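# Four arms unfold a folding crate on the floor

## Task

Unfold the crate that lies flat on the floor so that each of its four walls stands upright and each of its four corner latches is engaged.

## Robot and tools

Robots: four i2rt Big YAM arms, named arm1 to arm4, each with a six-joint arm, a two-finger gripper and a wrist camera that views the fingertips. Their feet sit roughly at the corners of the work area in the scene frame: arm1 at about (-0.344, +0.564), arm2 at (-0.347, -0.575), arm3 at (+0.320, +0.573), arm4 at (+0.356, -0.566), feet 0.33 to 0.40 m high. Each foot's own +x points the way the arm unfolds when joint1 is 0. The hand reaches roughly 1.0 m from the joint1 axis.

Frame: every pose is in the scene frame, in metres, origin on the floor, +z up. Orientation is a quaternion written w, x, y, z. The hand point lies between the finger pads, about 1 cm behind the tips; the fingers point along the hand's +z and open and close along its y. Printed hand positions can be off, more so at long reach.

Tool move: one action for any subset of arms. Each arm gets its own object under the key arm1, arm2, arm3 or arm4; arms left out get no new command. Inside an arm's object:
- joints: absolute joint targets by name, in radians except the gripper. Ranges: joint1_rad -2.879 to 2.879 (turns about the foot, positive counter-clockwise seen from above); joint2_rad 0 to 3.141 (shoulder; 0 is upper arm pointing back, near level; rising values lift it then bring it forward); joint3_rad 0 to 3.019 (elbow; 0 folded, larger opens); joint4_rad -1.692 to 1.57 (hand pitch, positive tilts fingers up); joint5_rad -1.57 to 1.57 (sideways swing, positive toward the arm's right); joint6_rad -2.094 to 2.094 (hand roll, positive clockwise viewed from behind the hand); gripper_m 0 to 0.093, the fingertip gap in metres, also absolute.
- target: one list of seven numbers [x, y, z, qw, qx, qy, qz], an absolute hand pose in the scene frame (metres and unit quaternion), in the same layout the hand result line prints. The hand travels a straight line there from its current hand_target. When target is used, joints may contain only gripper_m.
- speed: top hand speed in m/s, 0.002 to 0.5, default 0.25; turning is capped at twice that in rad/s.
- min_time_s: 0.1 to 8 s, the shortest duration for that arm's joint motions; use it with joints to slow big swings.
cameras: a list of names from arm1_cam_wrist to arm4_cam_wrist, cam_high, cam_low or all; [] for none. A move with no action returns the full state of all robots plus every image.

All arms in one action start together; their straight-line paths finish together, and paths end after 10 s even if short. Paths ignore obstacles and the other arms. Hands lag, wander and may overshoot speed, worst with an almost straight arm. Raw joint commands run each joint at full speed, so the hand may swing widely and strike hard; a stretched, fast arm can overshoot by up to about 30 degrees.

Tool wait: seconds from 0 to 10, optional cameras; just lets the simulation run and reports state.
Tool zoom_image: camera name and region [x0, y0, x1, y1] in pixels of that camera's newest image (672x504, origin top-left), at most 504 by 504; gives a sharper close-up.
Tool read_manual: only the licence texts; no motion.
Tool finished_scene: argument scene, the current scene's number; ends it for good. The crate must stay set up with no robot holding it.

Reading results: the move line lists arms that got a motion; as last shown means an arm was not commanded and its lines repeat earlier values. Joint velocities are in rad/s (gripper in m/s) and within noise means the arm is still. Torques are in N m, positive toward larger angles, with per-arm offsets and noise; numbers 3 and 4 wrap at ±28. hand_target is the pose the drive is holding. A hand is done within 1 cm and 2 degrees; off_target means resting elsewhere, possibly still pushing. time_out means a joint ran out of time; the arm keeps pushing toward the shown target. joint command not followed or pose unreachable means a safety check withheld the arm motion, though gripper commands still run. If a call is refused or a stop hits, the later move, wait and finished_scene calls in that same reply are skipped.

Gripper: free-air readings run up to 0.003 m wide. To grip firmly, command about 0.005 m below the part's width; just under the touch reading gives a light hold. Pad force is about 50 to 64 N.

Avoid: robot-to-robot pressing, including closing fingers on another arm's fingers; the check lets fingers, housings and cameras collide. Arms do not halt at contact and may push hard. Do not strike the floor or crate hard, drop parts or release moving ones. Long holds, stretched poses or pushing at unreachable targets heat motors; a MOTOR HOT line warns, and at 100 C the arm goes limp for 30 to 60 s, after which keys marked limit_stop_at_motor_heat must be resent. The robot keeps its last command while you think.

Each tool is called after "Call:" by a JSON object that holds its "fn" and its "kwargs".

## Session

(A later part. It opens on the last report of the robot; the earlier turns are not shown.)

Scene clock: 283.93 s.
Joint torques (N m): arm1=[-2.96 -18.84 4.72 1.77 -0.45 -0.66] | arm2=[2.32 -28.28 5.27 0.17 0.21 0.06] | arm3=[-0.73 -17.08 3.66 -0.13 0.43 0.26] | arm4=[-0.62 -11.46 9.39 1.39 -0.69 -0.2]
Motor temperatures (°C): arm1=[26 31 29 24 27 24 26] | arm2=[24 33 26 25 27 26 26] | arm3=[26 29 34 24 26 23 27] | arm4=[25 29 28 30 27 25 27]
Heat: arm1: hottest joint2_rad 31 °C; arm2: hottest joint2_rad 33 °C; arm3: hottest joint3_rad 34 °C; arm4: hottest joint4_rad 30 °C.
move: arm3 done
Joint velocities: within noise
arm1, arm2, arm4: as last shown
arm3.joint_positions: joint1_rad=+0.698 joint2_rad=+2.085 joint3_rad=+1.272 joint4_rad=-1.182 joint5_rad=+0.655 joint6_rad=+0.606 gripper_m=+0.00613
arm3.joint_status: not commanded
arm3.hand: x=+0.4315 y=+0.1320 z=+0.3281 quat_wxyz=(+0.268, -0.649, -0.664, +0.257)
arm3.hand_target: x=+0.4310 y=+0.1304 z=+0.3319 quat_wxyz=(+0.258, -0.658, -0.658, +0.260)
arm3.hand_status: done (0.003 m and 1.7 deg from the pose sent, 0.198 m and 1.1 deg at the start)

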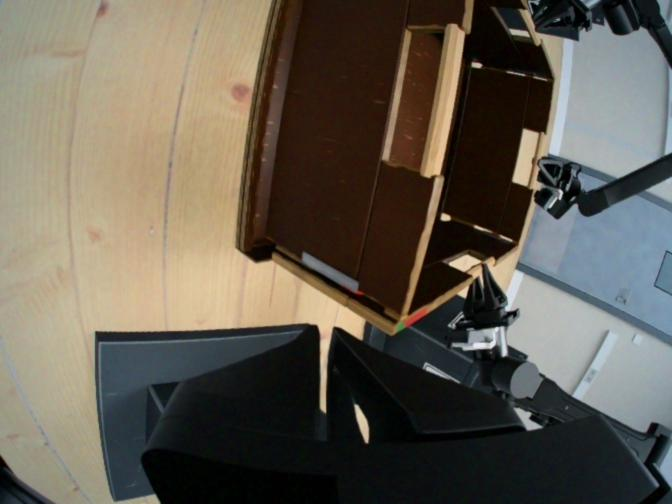

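Call:
{"fn": "wait", "kwargs": {"seconds": 0.1, "cameras": ["arm1_cam_wrist", "arm4_cam_wrist", "cam_low", "cam_high"]}}

Call:
{"fn": "zoom_image", "kwargs": {"camera": "arm1_cam_wrist", "region": [340, 0, 540, 150]}}

Call:
{"fn": "zoom_image", "kwargs": {"camera": "arm1_cam_wrist", "region": [330, 250, 480, 400]}}

Call:
{"fn": "zoom_image", "kwargs": {"camera": "arm4_cam_wrist", "region": [400, 0, 600, 150]}}

Call:
{"fn": "zoom_image", "kwargs": {"camera": "arm4_cam_wrist", "region": [360, 280, 510, 430]}}

Call:
{"fn": "zoom_image", "kwargs": {"camera": "cam_low", "region": [260, 240, 300, 330]}}

Call:
{"fn": "zoom_image", "kwargs": {"camera": "cam_low", "region": [425, 220, 475, 330]}}

Scene clock: 292.73 s.
Joint torques (N m): arm1=[-3.25 -19.08 4.77 1.84 -0.45 -0.62] | arm2=[2.37 -28.34 5.27 0.17 0.22 0.05] | arm3=[-0.67 -17.2 3.73 -0.13 0.43 0.22] | arm4=[-0.62 -11.46 9.39 1.39 -0.69 -0.2]
Motor temperatures (°C): arm1=[26 31 29 24 27 24 26] | arm2=[24 33 26 25 27 26 26] | arm3=[26 29 33 24 26 23 27] | arm4=[25 29 28 30 27 25 28]
Heat: arm1: hottest joint2_rad 31 °C; arm2: hottest joint2_rad 33 °C; arm3: hottest joint3_rad 33 °C; arm4: hottest joint4_rad 30 °C.
Joint velocities: within noise
arm1.joint_positions: joint1_rad=+0.792 joint2_rad=+2.260 joint3_rad=+0.750 joint4_rad=+0.586 joint5_rad=+0.755 joint6_rad=-0.825 gripper_m=+0.01690
arm1.joint_status: not commanded
arm1.hand: x=-0.0315 y=+0.2071 z=+0.2383 quat_wxyz=(+0.006, -0.014, -0.888, +0.460)
arm1.hand_target: x=-0.0141 y=+0.1791 z=+0.2537 quat_wxyz=(+0.001, +0.002, -0.882, +0.472)
arm1.hand_status: not commanded
arm2.joint_positions: joint1_rad=+0.328 joint2_rad=+2.501 joint3_rad=+1.641 joint4_rad=-1.180 joint5_rad=+1.021 joint6_rad=+0.430 gripper_m=+0.01672
arm2.joint_status: not commanded
arm2.hand: x=-0.3035 y=-0.0162 z=+0.2501 quat_wxyz=(-0.330, +0.614, -0.597, +0.398)
arm2.hand_target: x=-0.3250 y=+0.0077 z=+0.2861 quat_wxyz=(-0.355, +0.610, -0.611, +0.358)
arm2.hand_status: not commanded
arm3.joint_positions: joint1_rad=+0.695 joint2_rad=+2.085 joint3_rad=+1.272 joint4_rad=-1.182 joint5_rad=+0.655 joint6_rad=+0.606 gripper_m=+0.00613
arm3.joint_status: not commanded
arm3.hand: x=+0.4302 y=+0.1316 z=+0.3281 quat_wxyz=(+0.268, -0.650, -0.663, +0.256)
arm3.hand_target: x=+0.4296 y=+0.1301 z=+0.3319 quat_wxyz=(+0.259, -0.659, -0.658, +0.259)
arm3.hand_status: done (0.003 m and 1.6 deg from the pose sent, 0.198 m and 1.1 deg at the start)
arm4.joint_positions: joint1_rad=+0.838 joint2_rad=+1.998 joint3_rad=+0.894 joint4_rad=+0.012 joint5_rad=+0.667 joint6_rad=-0.691 gripper_m=+0.01289
arm4.joint_status: not commanded
arm4.hand: x=-0.0308 y=-0.2172 z=+0.2534 quat_wxyz=(-0.389, +0.921, -0.002, -0.002)
arm4.hand_target: x=-0.0369 y=-0.1994 z=+0.2405 quat_wxyz=(-0.383, +0.924, +0.001, -0.002)
arm4.hand_status: not commanded
wait: 0.10 s; at rest from the start
pictures: arm1_cam_wrist, arm4_cam_wrist, cam_high, cam_low

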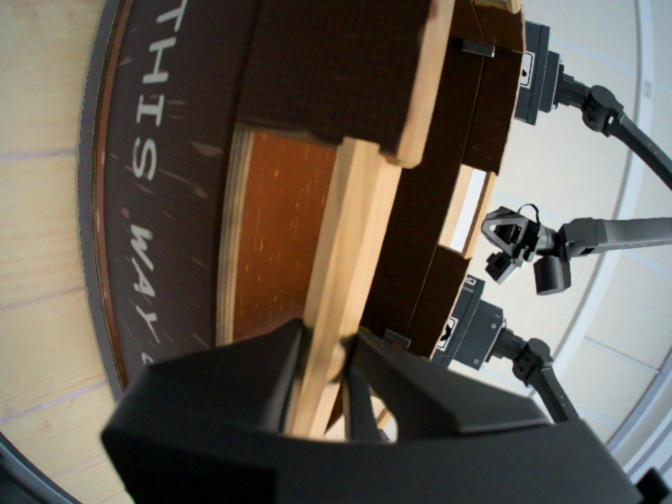

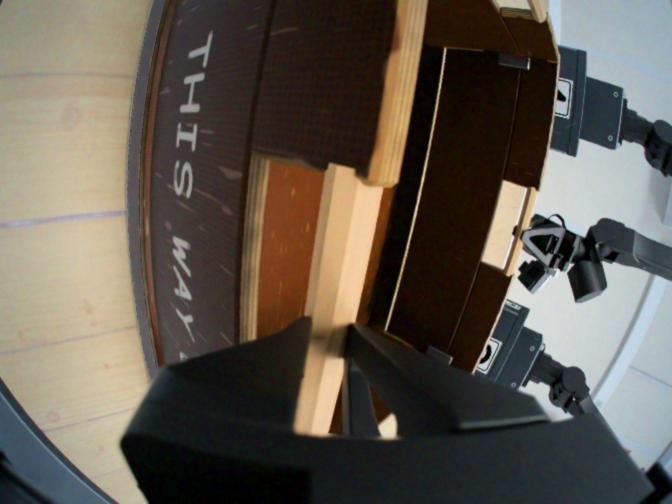

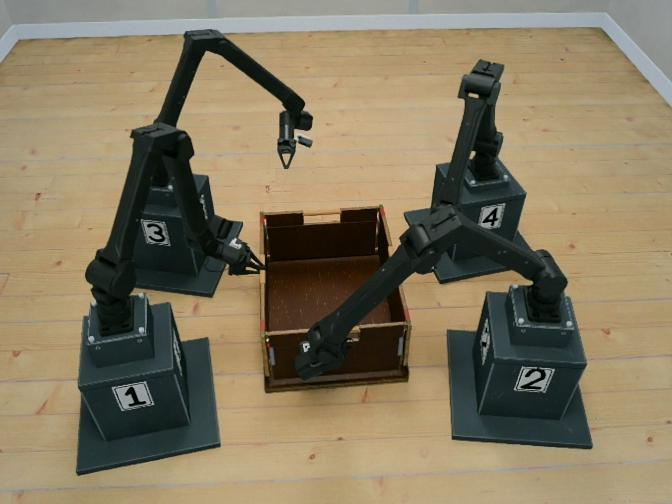

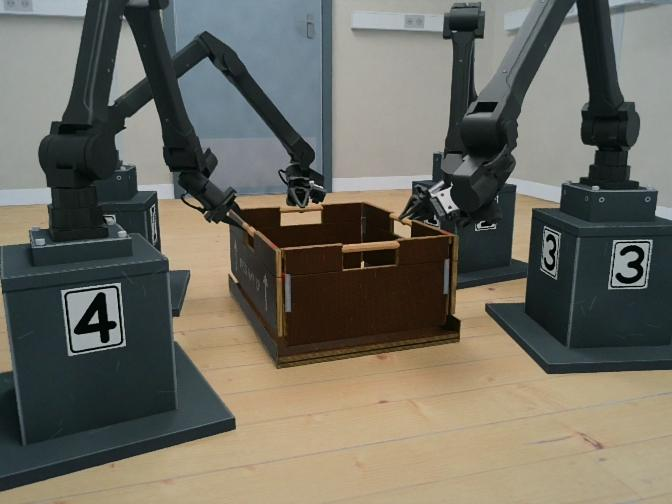

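Scaled by 2.520 from the camera's image (finer frame: 960x720).

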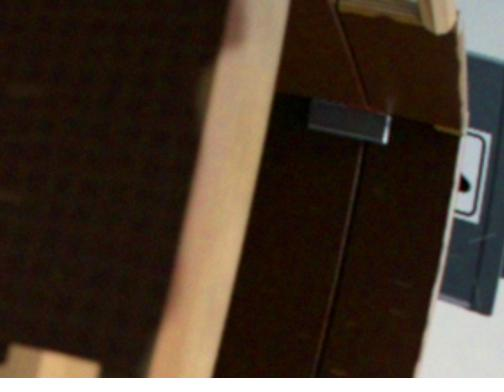

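Scaled by 3.360 from the camera's image (finer frame: 960x720).

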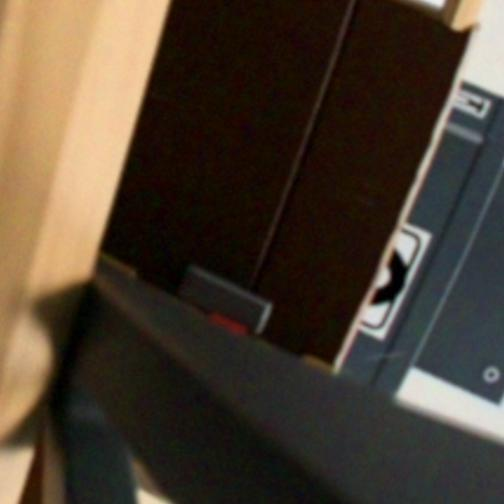

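Scaled by 2.520 from the camera's image (finer frame: 960x720).

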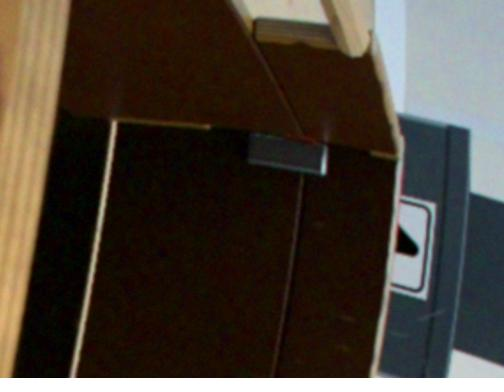

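Scaled by 3.360 from the camera's image (finer frame: 960x720).

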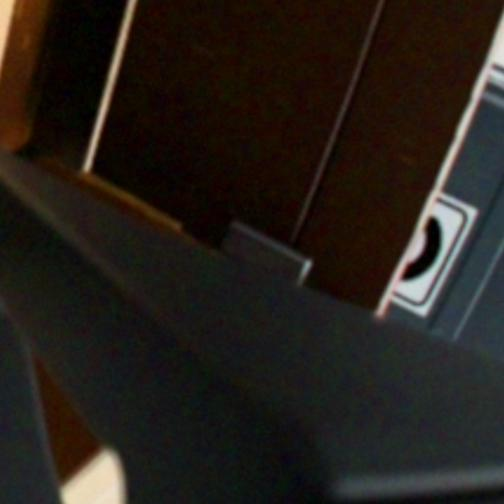

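Scaled by 5.600 from the camera's image (finer frame: 960x720).

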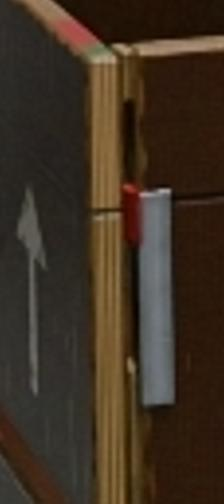

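Scaled by 4.582 from the camera's image (finer frame: 960x720).

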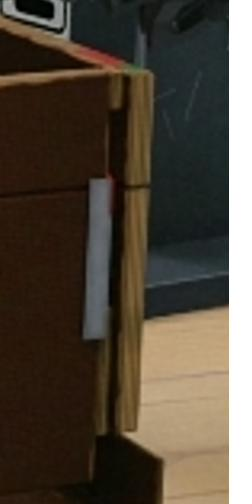

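Call:
{"fn": "move", "kwargs": {"arm1": {"target": [-0.024, 0.210, 0.245, 0, 0, 0.8829, -0.4695], "speed": 0.08}, "arm4": {"target": [-0.036, -0.226, 0.245, -0.3827, 0.9239, 0, 0], "speed": 0.08}, "arm2": {"target": [-0.311, 0.002, 0.266, -0.3428, 0.6184, -0.6184, 0.3428], "speed": 0.08}}}

Call:
{"fn": "move", "kwargs": {"arm1": {"joints": {"gripper_m": 0.035}}, "arm4": {"joints": {"gripper_m": 0.035}}, "arm2": {"joints": {"gripper_m": 0.035}}, "cameras": ["arm3_cam_wrist", "cam_high", "cam_low", "arm1_cam_wrist", "arm4_cam_wrist", "arm2_cam_wrist"]}}

Call:
{"fn": "zoom_image", "kwargs": {"camera": "cam_high", "region": [235, 200, 435, 400]}}

Call:
{"fn": "zoom_image", "kwargs": {"camera": "cam_low", "region": [215, 180, 475, 380]}}

Scene clock: 303.17 s.
Joint torques (N m): arm1=[0.79 -17.73 1.32 2.54 0.49 -0.15] | arm2=[0.5 -25.7 5.05 0.85 -0.4 0.02] | arm3=[-0.38 -17.61 3.71 -0.16 0.4 0.26] | arm4=[2.37 -13.86 6.32 0.13 0.01 0.3]
Motor temperatures (°C): arm1=[26 31 29 24 27 24 26] | arm2=[24 34 26 25 27 26 26] | arm3=[26 29 32 24 26 23 27] | arm4=[25 29 28 30 27 25 28]
Heat: arm1: hottest joint2_rad 31 °C; arm2: hottest joint2_rad 34 °C; arm3: hottest joint3_rad 32 °C; arm4: hottest joint4_rad 30 °C.
move: arm1 off_target; arm2 off_target; arm4 off_target
Joint velocities: within noise
arm1.joint_positions: joint1_rad=+0.792 joint2_rad=+2.260 joint3_rad=+0.746 joint4_rad=+0.595 joint5_rad=+0.752 joint6_rad=-0.823 gripper_m=+0.01690
arm1.joint_status: not commanded
arm1.hand: x=-0.0319 y=+0.2079 z=+0.2385 quat_wxyz=(+0.003, -0.015, -0.887, +0.461)
arm1.hand_target: x=-0.0235 y=+0.2088 z=+0.2443 quat_wxyz=(-0.003, -0.001, -0.884, +0.467)
arm1.hand_status: off_target (0.010 m and 2.1 deg from the pose sent, 0.010 m and 2.1 deg at the start)
arm2.joint_positions: joint1_rad=+0.322 joint2_rad=+2.466 joint3_rad=+1.584 joint4_rad=-1.071 joint5_rad=+1.013 joint6_rad=+0.353 gripper_m=+0.01672
arm2.joint_status: not commanded
arm2.hand: x=-0.3008 y=-0.0165 z=+0.2499 quat_wxyz=(-0.333, +0.624, -0.596, +0.380)
arm2.hand_target: x=-0.3098 y=+0.0011 z=+0.2678 quat_wxyz=(-0.344, +0.619, -0.615, +0.347)
arm2.hand_status: off_target (0.027 m and 5.1 deg from the pose sent, 0.025 m and 7.0 deg at the start)
arm3: as last shown
arm4.joint_positions: joint1_rad=+0.841 joint2_rad=+1.998 joint3_rad=+0.894 joint4_rad=+0.009 joint5_rad=+0.674 joint6_rad=-0.683 gripper_m=+0.01289
arm4.joint_status: not commanded
arm4.hand: x=-0.0306 y=-0.2181 z=+0.2537 quat_wxyz=(-0.391, +0.920, -0.004, -0.001)
arm4.hand_target: x=-0.0326 y=-0.2226 z=+0.2449 quat_wxyz=(-0.383, +0.924, -0.001, +0.003)
arm4.hand_status: off_target (0.013 m and 1.1 deg from the pose sent, 0.013 m and 0.9 deg at the start)
pictures: none

Scene clock: 303.83 s.
Joint torques (N m): arm1=[0.03 -17.32 1.03 2.28 0.58 0.03] | arm2=[0.26 -25.23 5.11 0.17 0.39 0.02] | arm3=[-0.91 -17.67 3.75 -0.01 0.42 0.24] | arm4=[2.02 -13.57 6.24 0.42 0.11 0.3]
Motor temperatures (°C): arm1=[26 31 29 24 27 24 26] | arm2=[24 34 26 25 27 26 26] | arm3=[26 29 32 24 26 23 27] | arm4=[25 29 28 30 27 25 28]
Heat: arm1: hottest joint2_rad 31 °C; arm2: hottest joint2_rad 34 °C; arm3: hottest joint3_rad 32 °C; arm4: hottest joint4_rad 30 °C.
move: arm1 done; arm2 done; arm4 done
Joint velocities: within noise
arm1.joint_positions: joint1_rad=+0.798 joint2_rad=+2.258 joint3_rad=+0.746 joint4_rad=+0.600 joint5_rad=+0.752 joint6_rad=-0.848 gripper_m=+0.03497
arm1.joint_status: all done
arm1.hand: x=-0.0288 y=+0.2091 z=+0.2397 quat_wxyz=(+0.005, -0.002, -0.887, +0.462)
arm1.hand_target: x=-0.0220 y=+0.2098 z=+0.2447 quat_wxyz=(-0.001, +0.005, -0.884, +0.468)
arm1.hand_status: not commanded
arm2.joint_positions: joint1_rad=+0.333 joint2_rad=+2.460 joint3_rad=+1.584 joint4_rad=-1.044 joint5_rad=+0.985 joint6_rad=+0.353 gripper_m=+0.03488
arm2.joint_status: all done
arm2.hand: x=-0.3102 y=-0.0121 z=+0.2476 quat_wxyz=(-0.332, +0.626, -0.606, +0.361)
arm2.hand_target: x=-0.3170 y=+0.0022 z=+0.2661 quat_wxyz=(-0.344, +0.622, -0.616, +0.341)
arm2.hand_status: not commanded
arm3: as last shown
arm4.joint_positions: joint1_rad=+0.841 joint2_rad=+1.998 joint3_rad=+0.894 joint4_rad=+0.003 joint5_rad=+0.663 joint6_rad=-0.686 gripper_m=+0.03495
arm4.joint_status: all done
arm4.hand: x=-0.0308 y=-0.2197 z=+0.2521 quat_wxyz=(-0.385, +0.923, +0.000, -0.001)
arm4.hand_target: x=-0.0335 y=-0.2234 z=+0.2444 quat_wxyz=(-0.380, +0.925, +0.001, +0.001)
arm4.hand_status: not commanded
pictures: arm1_cam_wrist, arm2_cam_wrist, arm3_cam_wrist, arm4_cam_wrist, cam_high, cam_low

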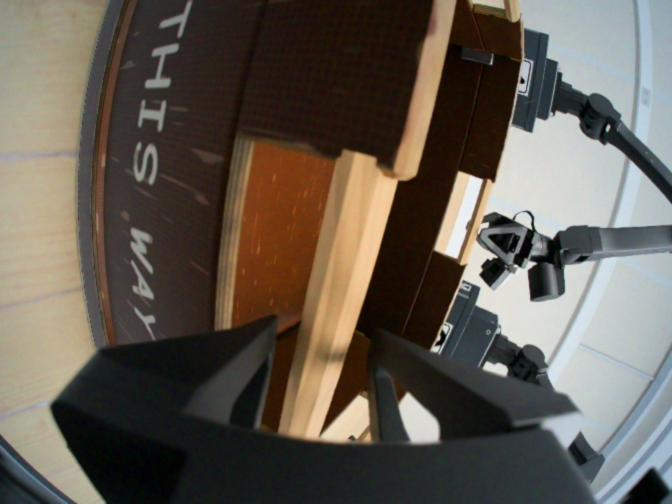

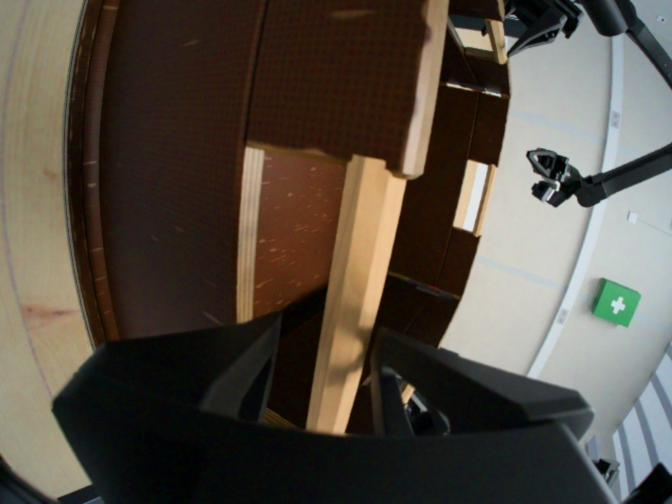

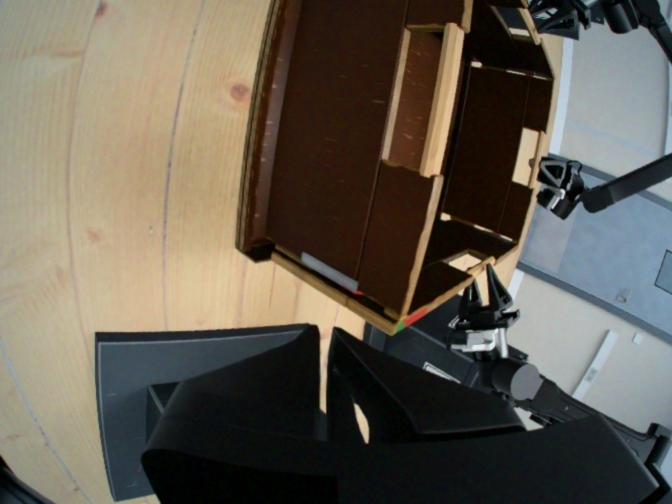

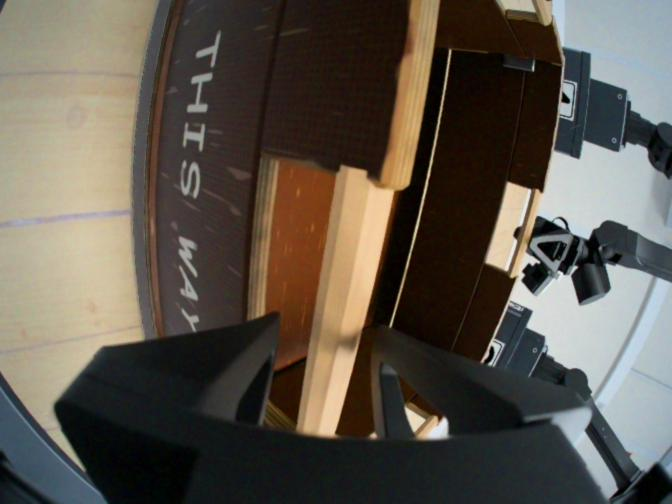

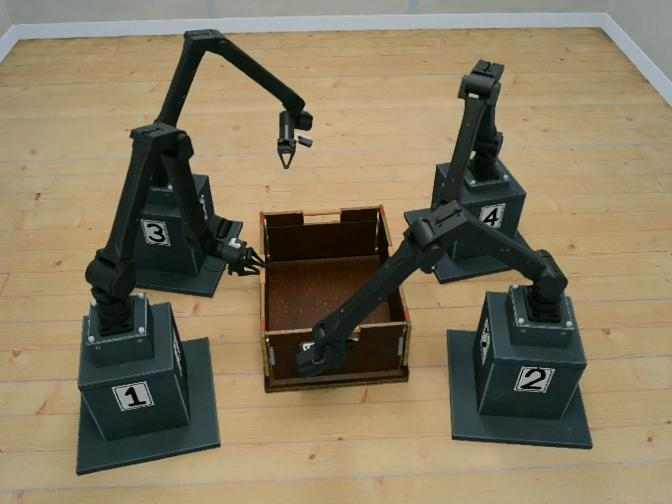

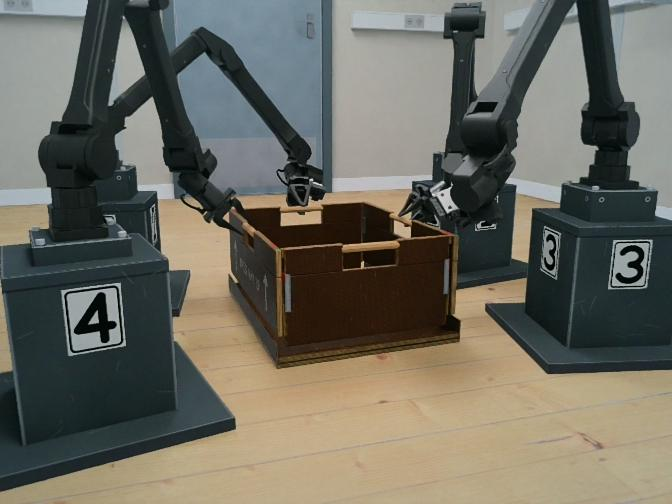

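Scaled by 2.520 from the camera's image (finer frame: 960x720).

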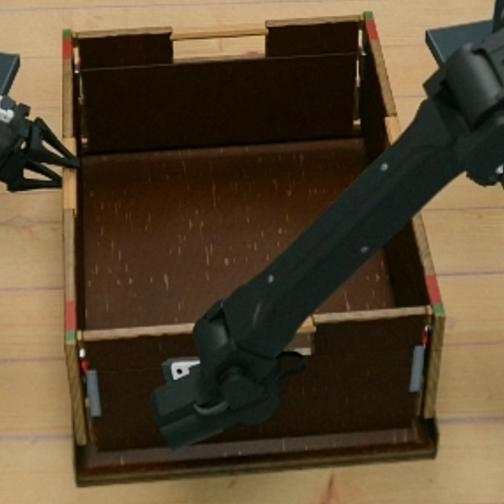

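Scaled by 1.938 from the camera's image (finer frame: 960x720).

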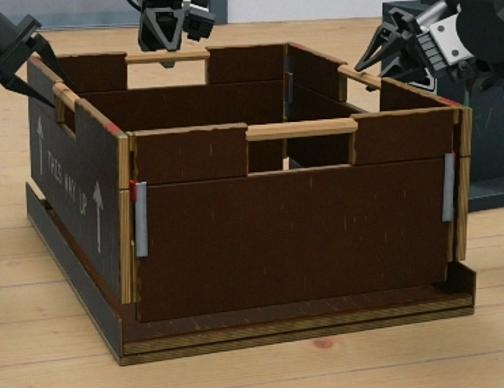

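Call:
{"fn": "zoom_image", "kwargs": {"camera": "arm2_cam_wrist", "region": [380, 60, 530, 310]}}

Call:
{"fn": "zoom_image", "kwargs": {"camera": "arm3_cam_wrist", "region": [430, 40, 570, 260]}}

Call:
{"fn": "zoom_image", "kwargs": {"camera": "arm1_cam_wrist", "region": [380, 20, 540, 120]}}

Call:
{"fn": "zoom_image", "kwargs": {"camera": "arm4_cam_wrist", "region": [420, 20, 580, 120]}}

Scaled by 2.016 from the camera's image (finer frame: 960x720).

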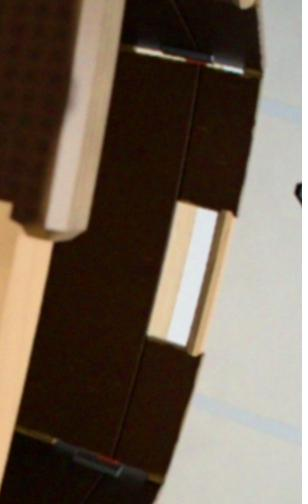

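Scaled by 2.291 from the camera's image (finer frame: 960x720).

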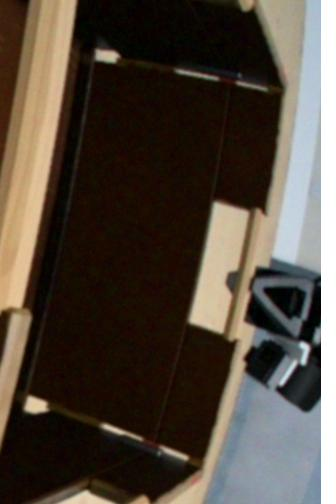

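Scaled by 3.150 from the camera's image (finer frame: 960x720).

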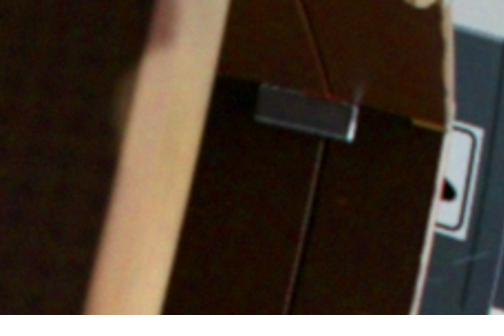

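Scaled by 3.150 from the camera's image (finer frame: 960x720).

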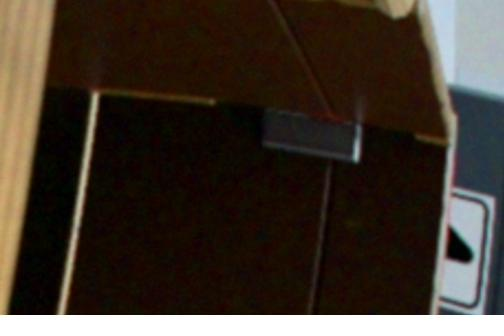

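Call:
{"fn": "move", "kwargs": {"arm2": {"target": [-0.292, 0.002, 0.266, -0.3428, 0.6184, -0.6184, 0.3428], "speed": 0.06}, "arm3": {"target": [0.30, 0.09, 0.25, -0.2706, 0.6533, 0.6533, -0.2706], "speed": 0.25}, "cameras": ["cam_high", "arm2_cam_wrist"]}}

Call:
{"fn": "move", "kwargs": {"arm3": {"target": [0.235, 0.09, 0.25, -0.2706, 0.6533, 0.6533, -0.2706], "speed": 0.06}, "cameras": ["cam_high", "arm3_cam_wrist", "cam_low"]}}

Call:
{"fn": "zoom_image", "kwargs": {"camera": "cam_high", "region": [235, 200, 435, 400]}}

Scene clock: 313.17 s.
Joint torques (N m): arm1=[0.67 -17.38 1.09 2.26 0.53 -0.02] | arm2=[-0.5 -25.58 4.51 0.25 0.75 -0.07] | arm3=[0.09 -15.44 3.06 0.44 0.74 0.02] | arm4=[2.37 -13.92 6.3 0.39 0.11 0.3]
Motor temperatures (°C): arm1=[26 31 29 24 27 24 26] | arm2=[24 34 26 25 27 26 26] | arm3=[26 29 31 24 26 23 27] | arm4=[24 28 28 30 27 25 27]
Heat: arm1: hottest joint2_rad 31 °C; arm2: hottest joint2_rad 34 °C; arm3: hottest joint3_rad 31 °C; arm4: hottest joint4_rad 30 °C.
move: arm2 off_target; arm3 off_target
Joint velocities: within noise
arm1: as last shown
arm1.hand_target: x=-0.0220 y=+0.2098 z=+0.2447 quat_wxyz=(-0.001, +0.004, -0.884, +0.468)
arm2.joint_positions: joint1_rad=+0.293 joint2_rad=+2.452 joint3_rad=+1.567 joint4_rad=-0.984 joint5_rad=+0.987 joint6_rad=+0.306 gripper_m=+0.03488
arm2.joint_status: not commanded
arm2.hand: x=-0.2883 y=-0.0099 z=+0.2454 quat_wxyz=(-0.330, +0.621, -0.614, +0.358)
arm2.hand_target: x=-0.2885 y=+0.0020 z=+0.2661 quat_wxyz=(-0.342, +0.616, -0.621, +0.343)
arm2.hand_status: off_target (0.024 m and 2.4 deg from the pose sent, 0.029 m and 2.9 deg at the start)
arm3.joint_positions: joint1_rad=+0.430 joint2_rad=+2.183 joint3_rad=+1.216 joint4_rad=-0.790 joint5_rad=+0.761 joint6_rad=+0.305 gripper_m=+0.00613
arm3.joint_status: not commanded
arm3.hand: x=+0.3038 y=+0.0840 z=+0.2616 quat_wxyz=(+0.260, -0.660, -0.649, +0.275)
arm3.hand_target: x=+0.3030 y=+0.0912 z=+0.2507 quat_wxyz=(+0.269, -0.652, -0.655, +0.271)
arm3.hand_status: off_target (0.014 m and 1.6 deg from the pose sent, 0.157 m and 2.0 deg at the start)
arm4.joint_positions: joint1_rad=+0.840 joint2_rad=+1.998 joint3_rad=+0.894 joint4_rad=+0.003 joint5_rad=+0.663 joint6_rad=-0.686 gripper_m=+0.03495
arm4.joint_status: not commanded
arm4.hand: x=-0.0303 y=-0.2191 z=+0.2521 quat_wxyz=(-0.385, +0.923, -0.001, -0.001)
arm4.hand_target: x=-0.0330 y=-0.2228 z=+0.2444 quat_wxyz=(-0.380, +0.925, +0.001, +0.001)
arm4.hand_status: not commanded
pictures: arm2_cam_wrist, cam_high

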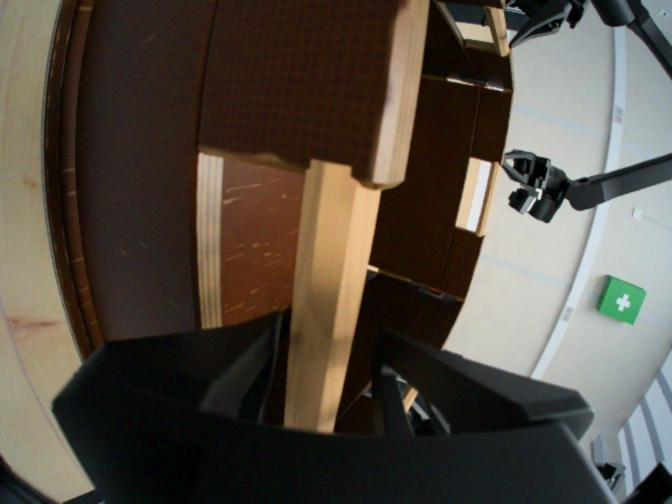

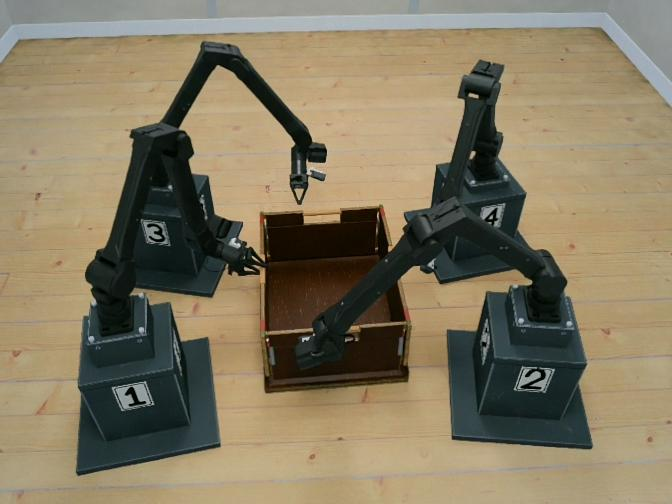

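Scene clock: 315.00 s.
Joint torques (N m): arm1=[0.38 -17.79 1.28 2.33 0.57 0.03] | arm2=[-0.21 -25.58 4.48 0.27 0.75 -0.07] | arm3=[-3.96 -16.56 2.48 0.9 0.89 0] | arm4=[2.37 -13.92 6.28 0.38 0.11 0.3]
Motor temperatures (°C): arm1=[26 30 29 24 27 24 26] | arm2=[24 33 26 25 27 26 26] | arm3=[26 29 31 24 26 23 27] | arm4=[24 28 28 30 27 25 27]
Heat: arm1: hottest joint2_rad 30 °C; arm2: hottest joint2_rad 33 °C; arm3: hottest joint3_rad 31 °C; arm4: hottest joint4_rad 30 °C.
move: arm3 off_target
Joint velocities: within noise
arm1, arm4: as last shown
arm2.joint_positions: joint1_rad=+0.297 joint2_rad=+2.452 joint3_rad=+1.567 joint4_rad=-0.984 joint5_rad=+0.987 joint6_rad=+0.306 gripper_m=+0.03488
arm2.joint_status: not commanded
arm2.hand: x=-0.2909 y=-0.0097 z=+0.2454 quat_wxyz=(-0.331, +0.623, -0.613, +0.357)
arm2.hand_target: x=-0.2911 y=+0.0023 z=+0.2661 quat_wxyz=(-0.343, +0.618, -0.619, +0.343)
arm2.hand_status: not commanded
arm3.joint_positions: joint1_rad=+0.341 joint2_rad=+2.183 joint3_rad=+1.159 joint4_rad=-0.644 joint5_rad=+0.776 joint6_rad=+0.124 gripper_m=+0.00610
arm3.joint_status: not commanded
arm3.hand: x=+0.2585 y=+0.0876 z=+0.2490 quat_wxyz=(+0.267, -0.641, -0.667, +0.270)
arm3.hand_target: x=+0.2378 y=+0.0924 z=+0.2499 quat_wxyz=(+0.273, -0.650, -0.656, +0.268)
arm3.hand_status: off_target (0.024 m and 2.2 deg from the pose sent, 0.070 m and 1.6 deg at the start)
pictures: arm3_cam_wrist, cam_high, cam_low

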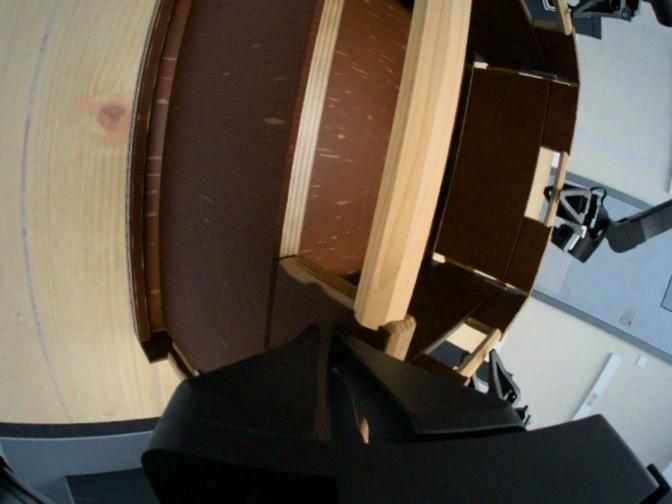

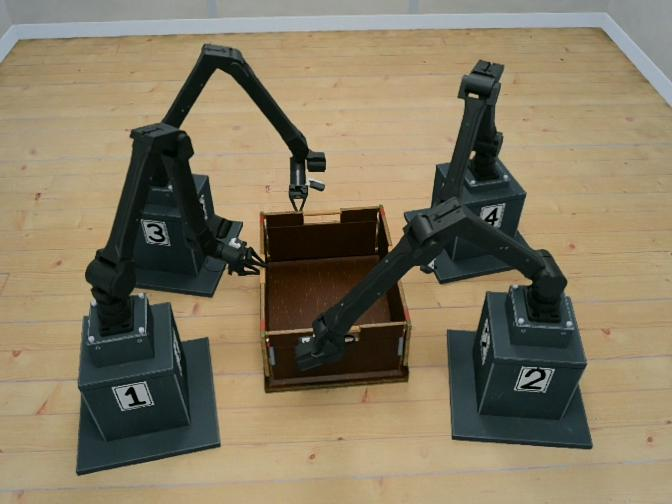

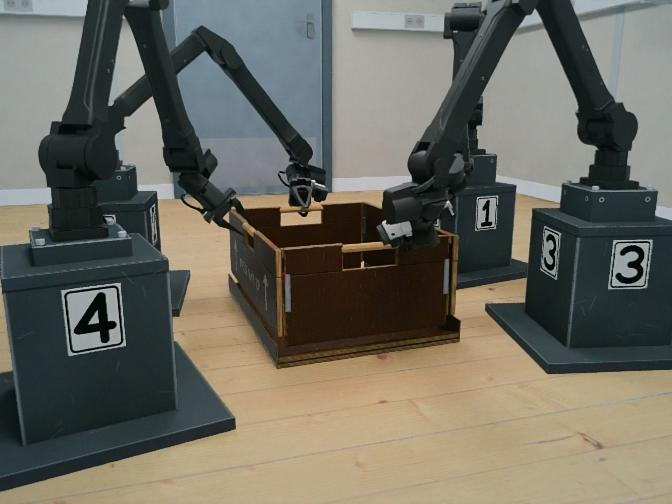

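Scaled by 2.520 from the camera's image (finer frame: 960x720).

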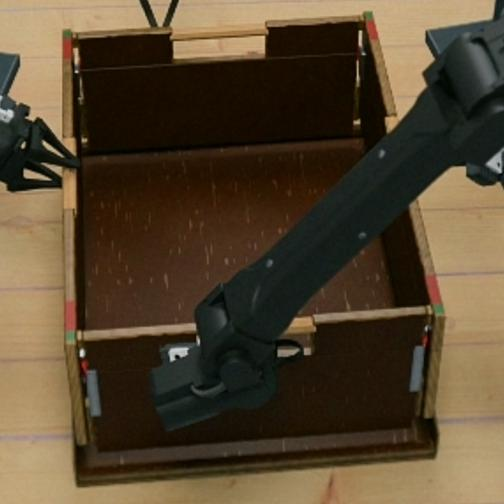

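Call:
{"fn": "move", "kwargs": {"arm2": {"target": [-0.268, 0.002, 0.266, -0.3428, 0.6184, -0.6184, 0.3428], "speed": 0.06}, "cameras": ["cam_high", "arm2_cam_wrist"]}}

Call:
{"fn": "zoom_image", "kwargs": {"camera": "cam_high", "region": [235, 200, 435, 400]}}

Scene clock: 317.70 s.
Joint torques (N m): arm1=[0.5 -17.32 1.29 2.32 0.52 0.02] | arm2=[-1.2 -25.58 4.48 0.38 0.83 -0.05] | arm3=[-3.78 -16.73 2.59 0.81 0.86 0.03] | arm4=[2.37 -13.92 6.3 0.38 0.1 0.3]
Motor temperatures (°C): arm1=[26 30 29 24 27 24 26] | arm2=[24 33 26 25 27 26 26] | arm3=[26 29 31 24 26 23 27] | arm4=[24 28 28 30 27 25 27]
Heat: arm1: hottest joint2_rad 30 °C; arm2: hottest joint2_rad 33 °C; arm3: hottest joint3_rad 31 °C; arm4: hottest joint4_rad 30 °C.
move: arm2 off_target
Joint velocities: within noise
arm1, arm3, arm4: as last shown
arm2.joint_positions: joint1_rad=+0.270 joint2_rad=+2.440 joint3_rad=+1.535 joint4_rad=-0.907 joint5_rad=+0.994 joint6_rad=+0.232 gripper_m=+0.03491
arm2.joint_status: not commanded
arm2.hand: x=-0.2747 y=-0.0101 z=+0.2433 quat_wxyz=(-0.330, +0.628, -0.608, +0.356)
arm2.hand_target: x=-0.2689 y=+0.0020 z=+0.2657 quat_wxyz=(-0.343, +0.619, -0.618, +0.343)
arm2.hand_status: off_target (0.027 m and 2.6 deg from the pose sent, 0.033 m and 2.3 deg at the start)
arm3.hand_target: x=+0.2378 y=+0.0924 z=+0.2499 quat_wxyz=(+0.273, -0.651, -0.656, +0.268)
pictures: arm2_cam_wrist, cam_high

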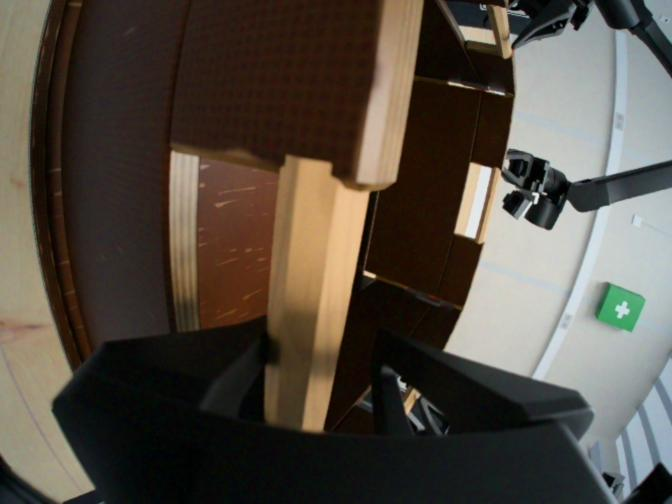

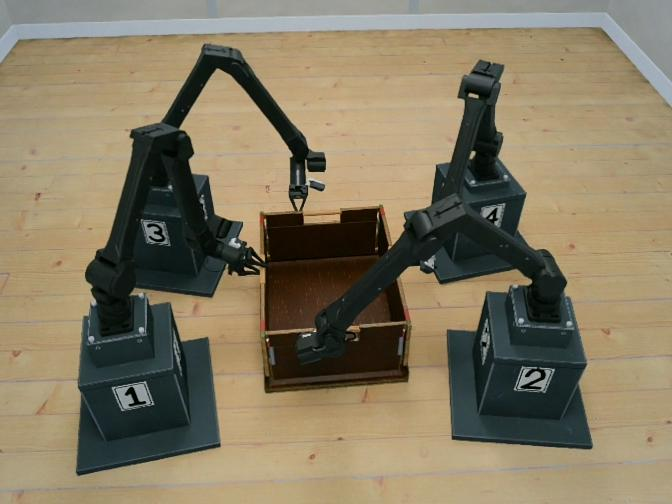

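Scaled by 2.520 from the camera's image (finer frame: 960x720).

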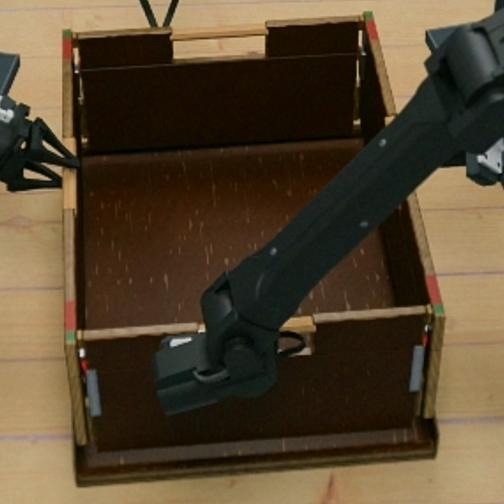

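Call:
{"fn": "move", "kwargs": {"arm2": {"target": [-0.245, 0.002, 0.266, -0.3428, 0.6184, -0.6184, 0.3428], "speed": 0.06}, "arm3": {"target": [0.32, 0.09, 0.32, -0.2706, 0.6533, 0.6533, -0.2706], "speed": 0.2}, "cameras": ["cam_high", "arm2_cam_wrist"]}}

Call:
{"fn": "zoom_image", "kwargs": {"camera": "cam_high", "region": [235, 200, 435, 400]}}

Scene clock: 320.40 s.
Joint torques (N m): arm1=[0.79 -18.26 1.11 2.39 0.54 -0.04] | arm2=[-3.08 -26.17 4.45 0.36 1.1 -0.01] | arm3=[-0.91 -16.85 6.28 -0.58 0.44 0.24] | arm4=[2.32 -13.92 6.28 0.38 0.11 0.3]
Motor temperatures (°C): arm1=[26 30 29 24 27 24 26] | arm2=[24 33 26 25 27 26 25] | arm3=[26 29 31 24 26 23 27] | arm4=[24 28 28 30 27 25 27]
Heat: arm1: hottest joint2_rad 30 °C; arm2: hottest joint2_rad 33 °C; arm3: hottest joint3_rad 31 °C; arm4: hottest joint4_rad 30 °C.
move: arm2 off_target; arm3 off_target
Joint velocities: within noise
arm1, arm4: as last shown
arm2.joint_positions: joint1_rad=+0.251 joint2_rad=+2.435 joint3_rad=+1.506 joint4_rad=-0.831 joint5_rad=+0.994 joint6_rad=+0.158 gripper_m=+0.03491
arm2.joint_status: not commanded
arm2.hand: x=-0.2644 y=-0.0112 z=+0.2372 quat_wxyz=(-0.329, +0.638, -0.601, +0.353)
arm2.hand_target: x=-0.2458 y=+0.0011 z=+0.2650 quat_wxyz=(-0.343, +0.618, -0.618, +0.343)
arm2.hand_status: off_target (0.037 m and 3.6 deg from the pose sent, 0.039 m and 2.6 deg at the start)
arm3.joint_positions: joint1_rad=+0.460 joint2_rad=+2.078 joint3_rad=+1.196 joint4_rad=-0.948 joint5_rad=+0.763 joint6_rad=+0.336 gripper_m=+0.00610
arm3.joint_status: not commanded
arm3.hand: x=+0.3141 y=+0.1011 z=+0.3121 quat_wxyz=(+0.280, -0.648, -0.656, +0.267)
arm3.hand_target: x=+0.3154 y=+0.0887 z=+0.3198 quat_wxyz=(+0.270, -0.657, -0.649, +0.271)
arm3.hand_status: off_target (0.015 m and 1.4 deg from the pose sent, 0.094 m and 2.2 deg at the start)
pictures: arm2_cam_wrist, cam_high

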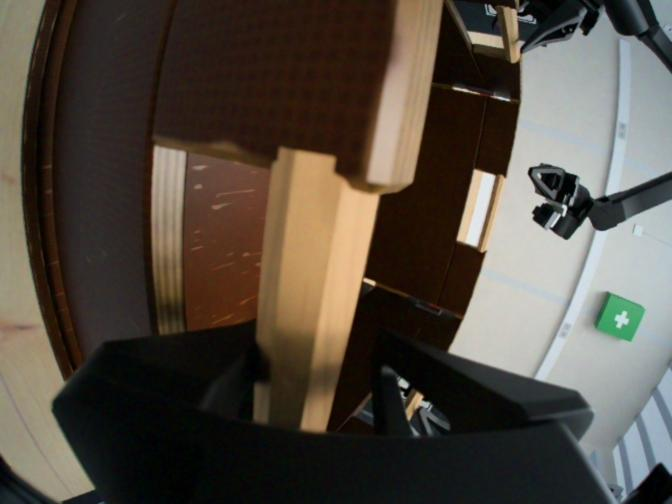

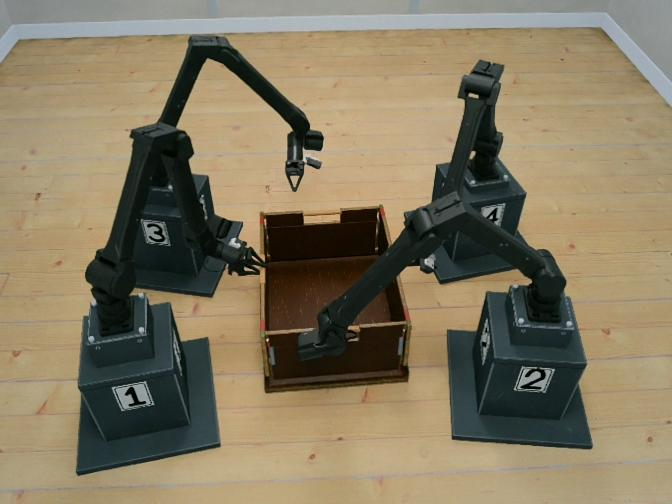

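Scaled by 2.520 from the camera's image (finer frame: 960x720).

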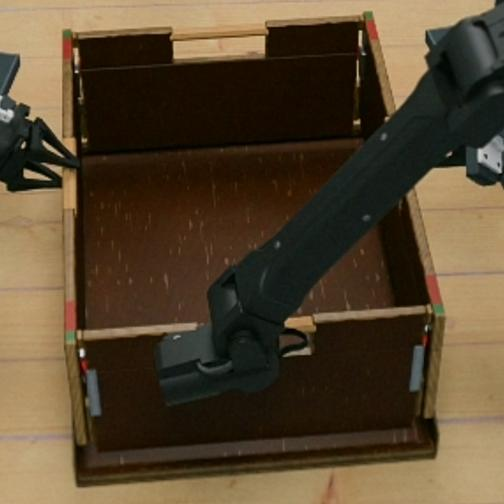

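Call:
{"fn": "move", "kwargs": {"arm2": {"target": [-0.310, 0.002, 0.266, -0.3428, 0.6184, -0.6184, 0.3428], "speed": 0.15, "joints": {"gripper_m": 0.06}}, "arm1": {"target": [-0.022, 0.31, 0.315, -0.001, 0.004, 0.884, -0.468], "speed": 0.12, "joints": {"gripper_m": 0.06}}, "arm4": {"target": [-0.033, -0.312, 0.33, -0.380, 0.925, 0, 0], "speed": 0.12, "joints": {"gripper_m": 0.06}}, "arm3": {"target": [0.38, 0.15, 0.42, -0.2706, 0.6533, 0.6533, -0.2706], "speed": 0.25}}}

Call:
{"fn": "move", "kwargs": {"arm2": {"target": [-0.42, 0.002, 0.345, -0.3428, 0.6184, -0.6184, 0.3428], "speed": 0.2}, "cameras": ["cam_high", "cam_low", "arm3_cam_wrist", "arm2_cam_wrist"]}}

Call:
{"fn": "zoom_image", "kwargs": {"camera": "cam_high", "region": [235, 200, 435, 400]}}

Call:
{"fn": "zoom_image", "kwargs": {"camera": "cam_low", "region": [215, 180, 475, 380]}}

Scene clock: 329.40 s.
Joint torques (N m): arm1=[0.44 -14.8 2.09 0.8 0.78 0.21] | arm2=[0.38 -22.48 6.67 -0.5 0.42 0.18] | arm3=[-0.21 -15.33 4.25 -0.88 0.37 0.19] | arm4=[2.02 -13.1 6.24 0.12 0.38 0.37]
Motor temperatures (°C): arm1=[26 30 29 24 27 24 25] | arm2=[24 33 26 25 28 26 25] | arm3=[26 28 31 24 26 23 27] | arm4=[24 28 28 30 27 25 27]
Heat: arm1: hottest joint2_rad 30 °C; arm2: hottest joint2_rad 33 °C; arm3: hottest joint3_rad 31 °C; arm4: hottest joint4_rad 30 °C.
move: arm1 done; arm2 off_target; arm3 done; arm4 done
Joint velocities: within noise
arm1.joint_positions: joint1_rad=+1.050 joint2_rad=+1.970 joint3_rad=+0.604 joint4_rad=+0.236 joint5_rad=+0.893 joint6_rad=-0.550 gripper_m=+0.05994
arm1.joint_status: all done
arm1.hand: x=-0.0236 y=+0.3075 z=+0.3131 quat_wxyz=(+0.005, +0.001, -0.884, +0.468)
arm1.hand_target: x=-0.0229 y=+0.3091 z=+0.3151 quat_wxyz=(+0.002, -0.003, -0.883, +0.469)
arm1.hand_status: done (0.004 m and 0.8 deg from the pose sent, 0.126 m and 0.9 deg at the start)
arm2.joint_positions: joint1_rad=+0.320 joint2_rad=+2.426 joint3_rad=+1.561 joint4_rad=-1.021 joint5_rad=+0.987 joint6_rad=+0.339 gripper_m=+0.05987
arm2.joint_status: all done
arm2.hand: x=-0.3036 y=-0.0104 z=+0.2599 quat_wxyz=(-0.336, +0.622, -0.612, +0.354)
arm2.hand_target: x=-0.3063 y=+0.0017 z=+0.2664 quat_wxyz=(-0.342, +0.616, -0.620, +0.344)
arm2.hand_status: off_target (0.015 m and 1.6 deg from the pose sent, 0.056 m and 3.6 deg at the start)
arm3.joint_positions: joint1_rad=+0.617 joint2_rad=+1.854 joint3_rad=+1.190 joint4_rad=-1.270 joint5_rad=+0.715 joint6_rad=+0.541 gripper_m=+0.00610
arm3.joint_status: not commanded
arm3.hand: x=+0.3790 y=+0.1415 z=+0.4195 quat_wxyz=(+0.266, -0.654, -0.652, +0.274)
arm3.hand_target: x=+0.3802 y=+0.1482 z=+0.4200 quat_wxyz=(+0.271, -0.653, -0.653, +0.271)
arm3.hand_status: done (0.009 m and 0.7 deg from the pose sent, 0.136 m and 1.4 deg at the start)
arm4.joint_positions: joint1_rad=+1.033 joint2_rad=+1.745 joint3_rad=+0.843 joint4_rad=-0.342 joint5_rad=+0.729 joint6_rad=-0.466 gripper_m=+0.05993
arm4.joint_status: all done
arm4.hand: x=-0.0384 y=-0.3080 z=+0.3337 quat_wxyz=(-0.383, +0.924, +0.004, -0.004)
arm4.hand_target: x=-0.0337 y=-0.3109 z=+0.3304 quat_wxyz=(-0.381, +0.924, +0.000, +0.000)
arm4.hand_status: done (0.008 m and 0.8 deg from the pose sent, 0.121 m and 0.7 deg at the start)
pictures: none

Scene clock: 331.03 s.
Joint torques (N m): arm1=[0.09 -14.74 2.18 0.95 0.74 0.29] | arm2=[-0.97 -25.17 7.35 -0.96 0.35 0.15] | arm3=[-0.09 -15.09 4.33 -0.9 0.38 0.22] | arm4=[1.96 -13.16 6.24 0.12 0.37 0.37]
Motor temperatures (°C): arm1=[26 30 29 24 27 24 25] | arm2=[24 33 26 25 28 26 25] | arm3=[26 28 30 24 26 23 27] | arm4=[24 28 28 30 27 25 27]
Heat: arm1: hottest joint2_rad 30 °C; arm2: hottest joint2_rad 33 °C; arm3: hottest joint3_rad 30 °C; arm4: hottest joint4_rad 30 °C.
move: arm2 off_target
Joint velocities: within noise
arm1, arm3, arm4: as last shown
arm2.joint_positions: joint1_rad=+0.504 joint2_rad=+2.414 joint3_rad=+1.733 joint4_rad=-1.455 joint5_rad=+0.919 joint6_rad=+0.615 gripper_m=+0.05987
arm2.joint_status: not commanded
arm2.hand: x=-0.4152 y=-0.0117 z=+0.3241 quat_wxyz=(-0.336, +0.626, -0.603, +0.363)
arm2.hand_target: x=-0.4167 y=+0.0026 z=+0.3446 quat_wxyz=(-0.343, +0.617, -0.619, +0.344)
arm2.hand_status: off_target (0.025 m and 3.1 deg from the pose sent, 0.145 m and 1.6 deg at the start)
pictures: arm2_cam_wrist, arm3_cam_wrist, cam_high, cam_low

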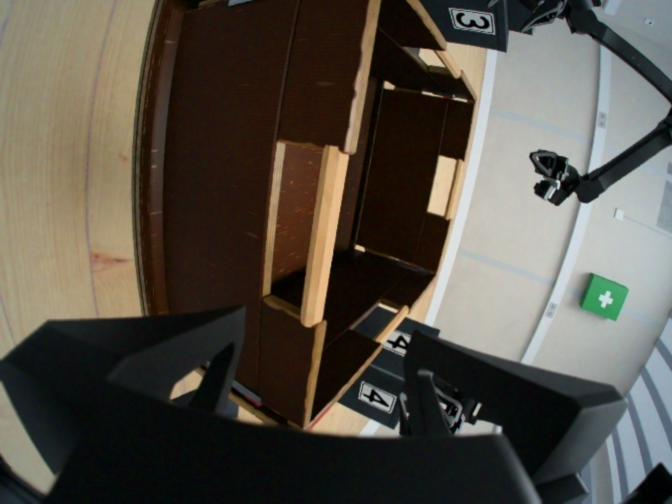

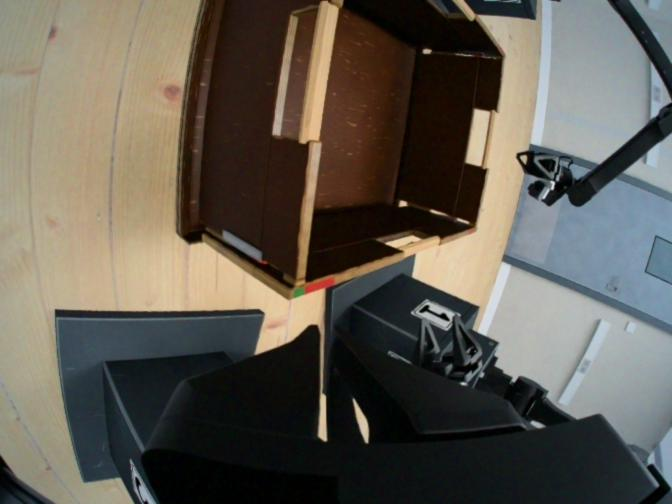

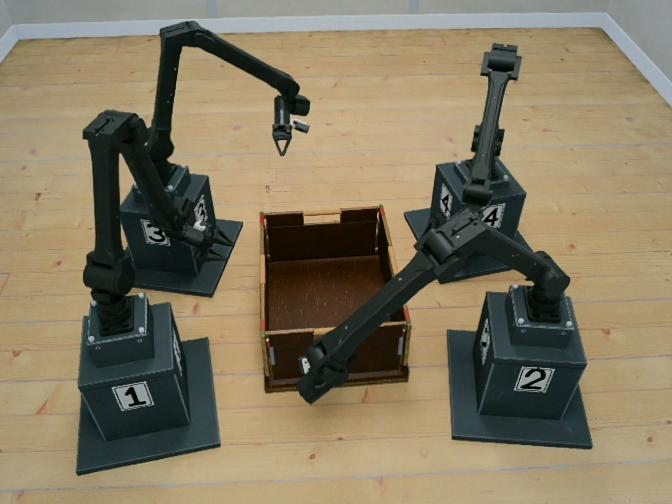

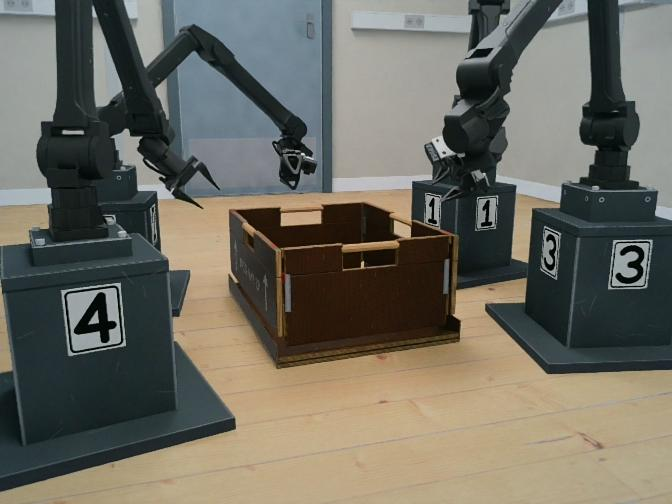

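Scaled by 2.520 from the camera's image (finer frame: 960x720).

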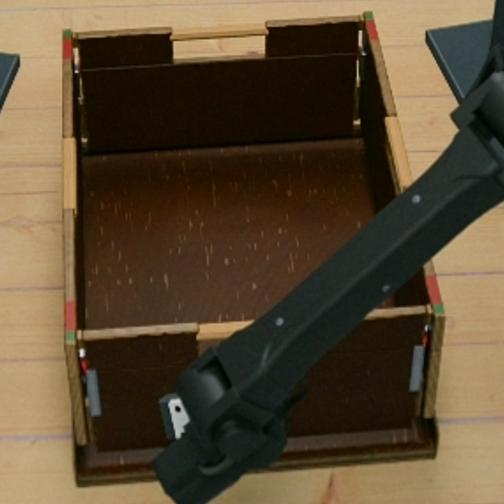

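Scaled by 1.938 from the camera's image (finer frame: 960x720).

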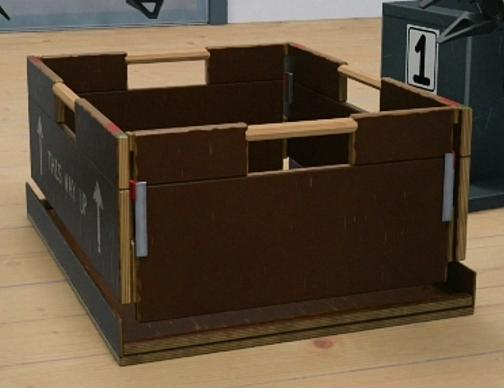

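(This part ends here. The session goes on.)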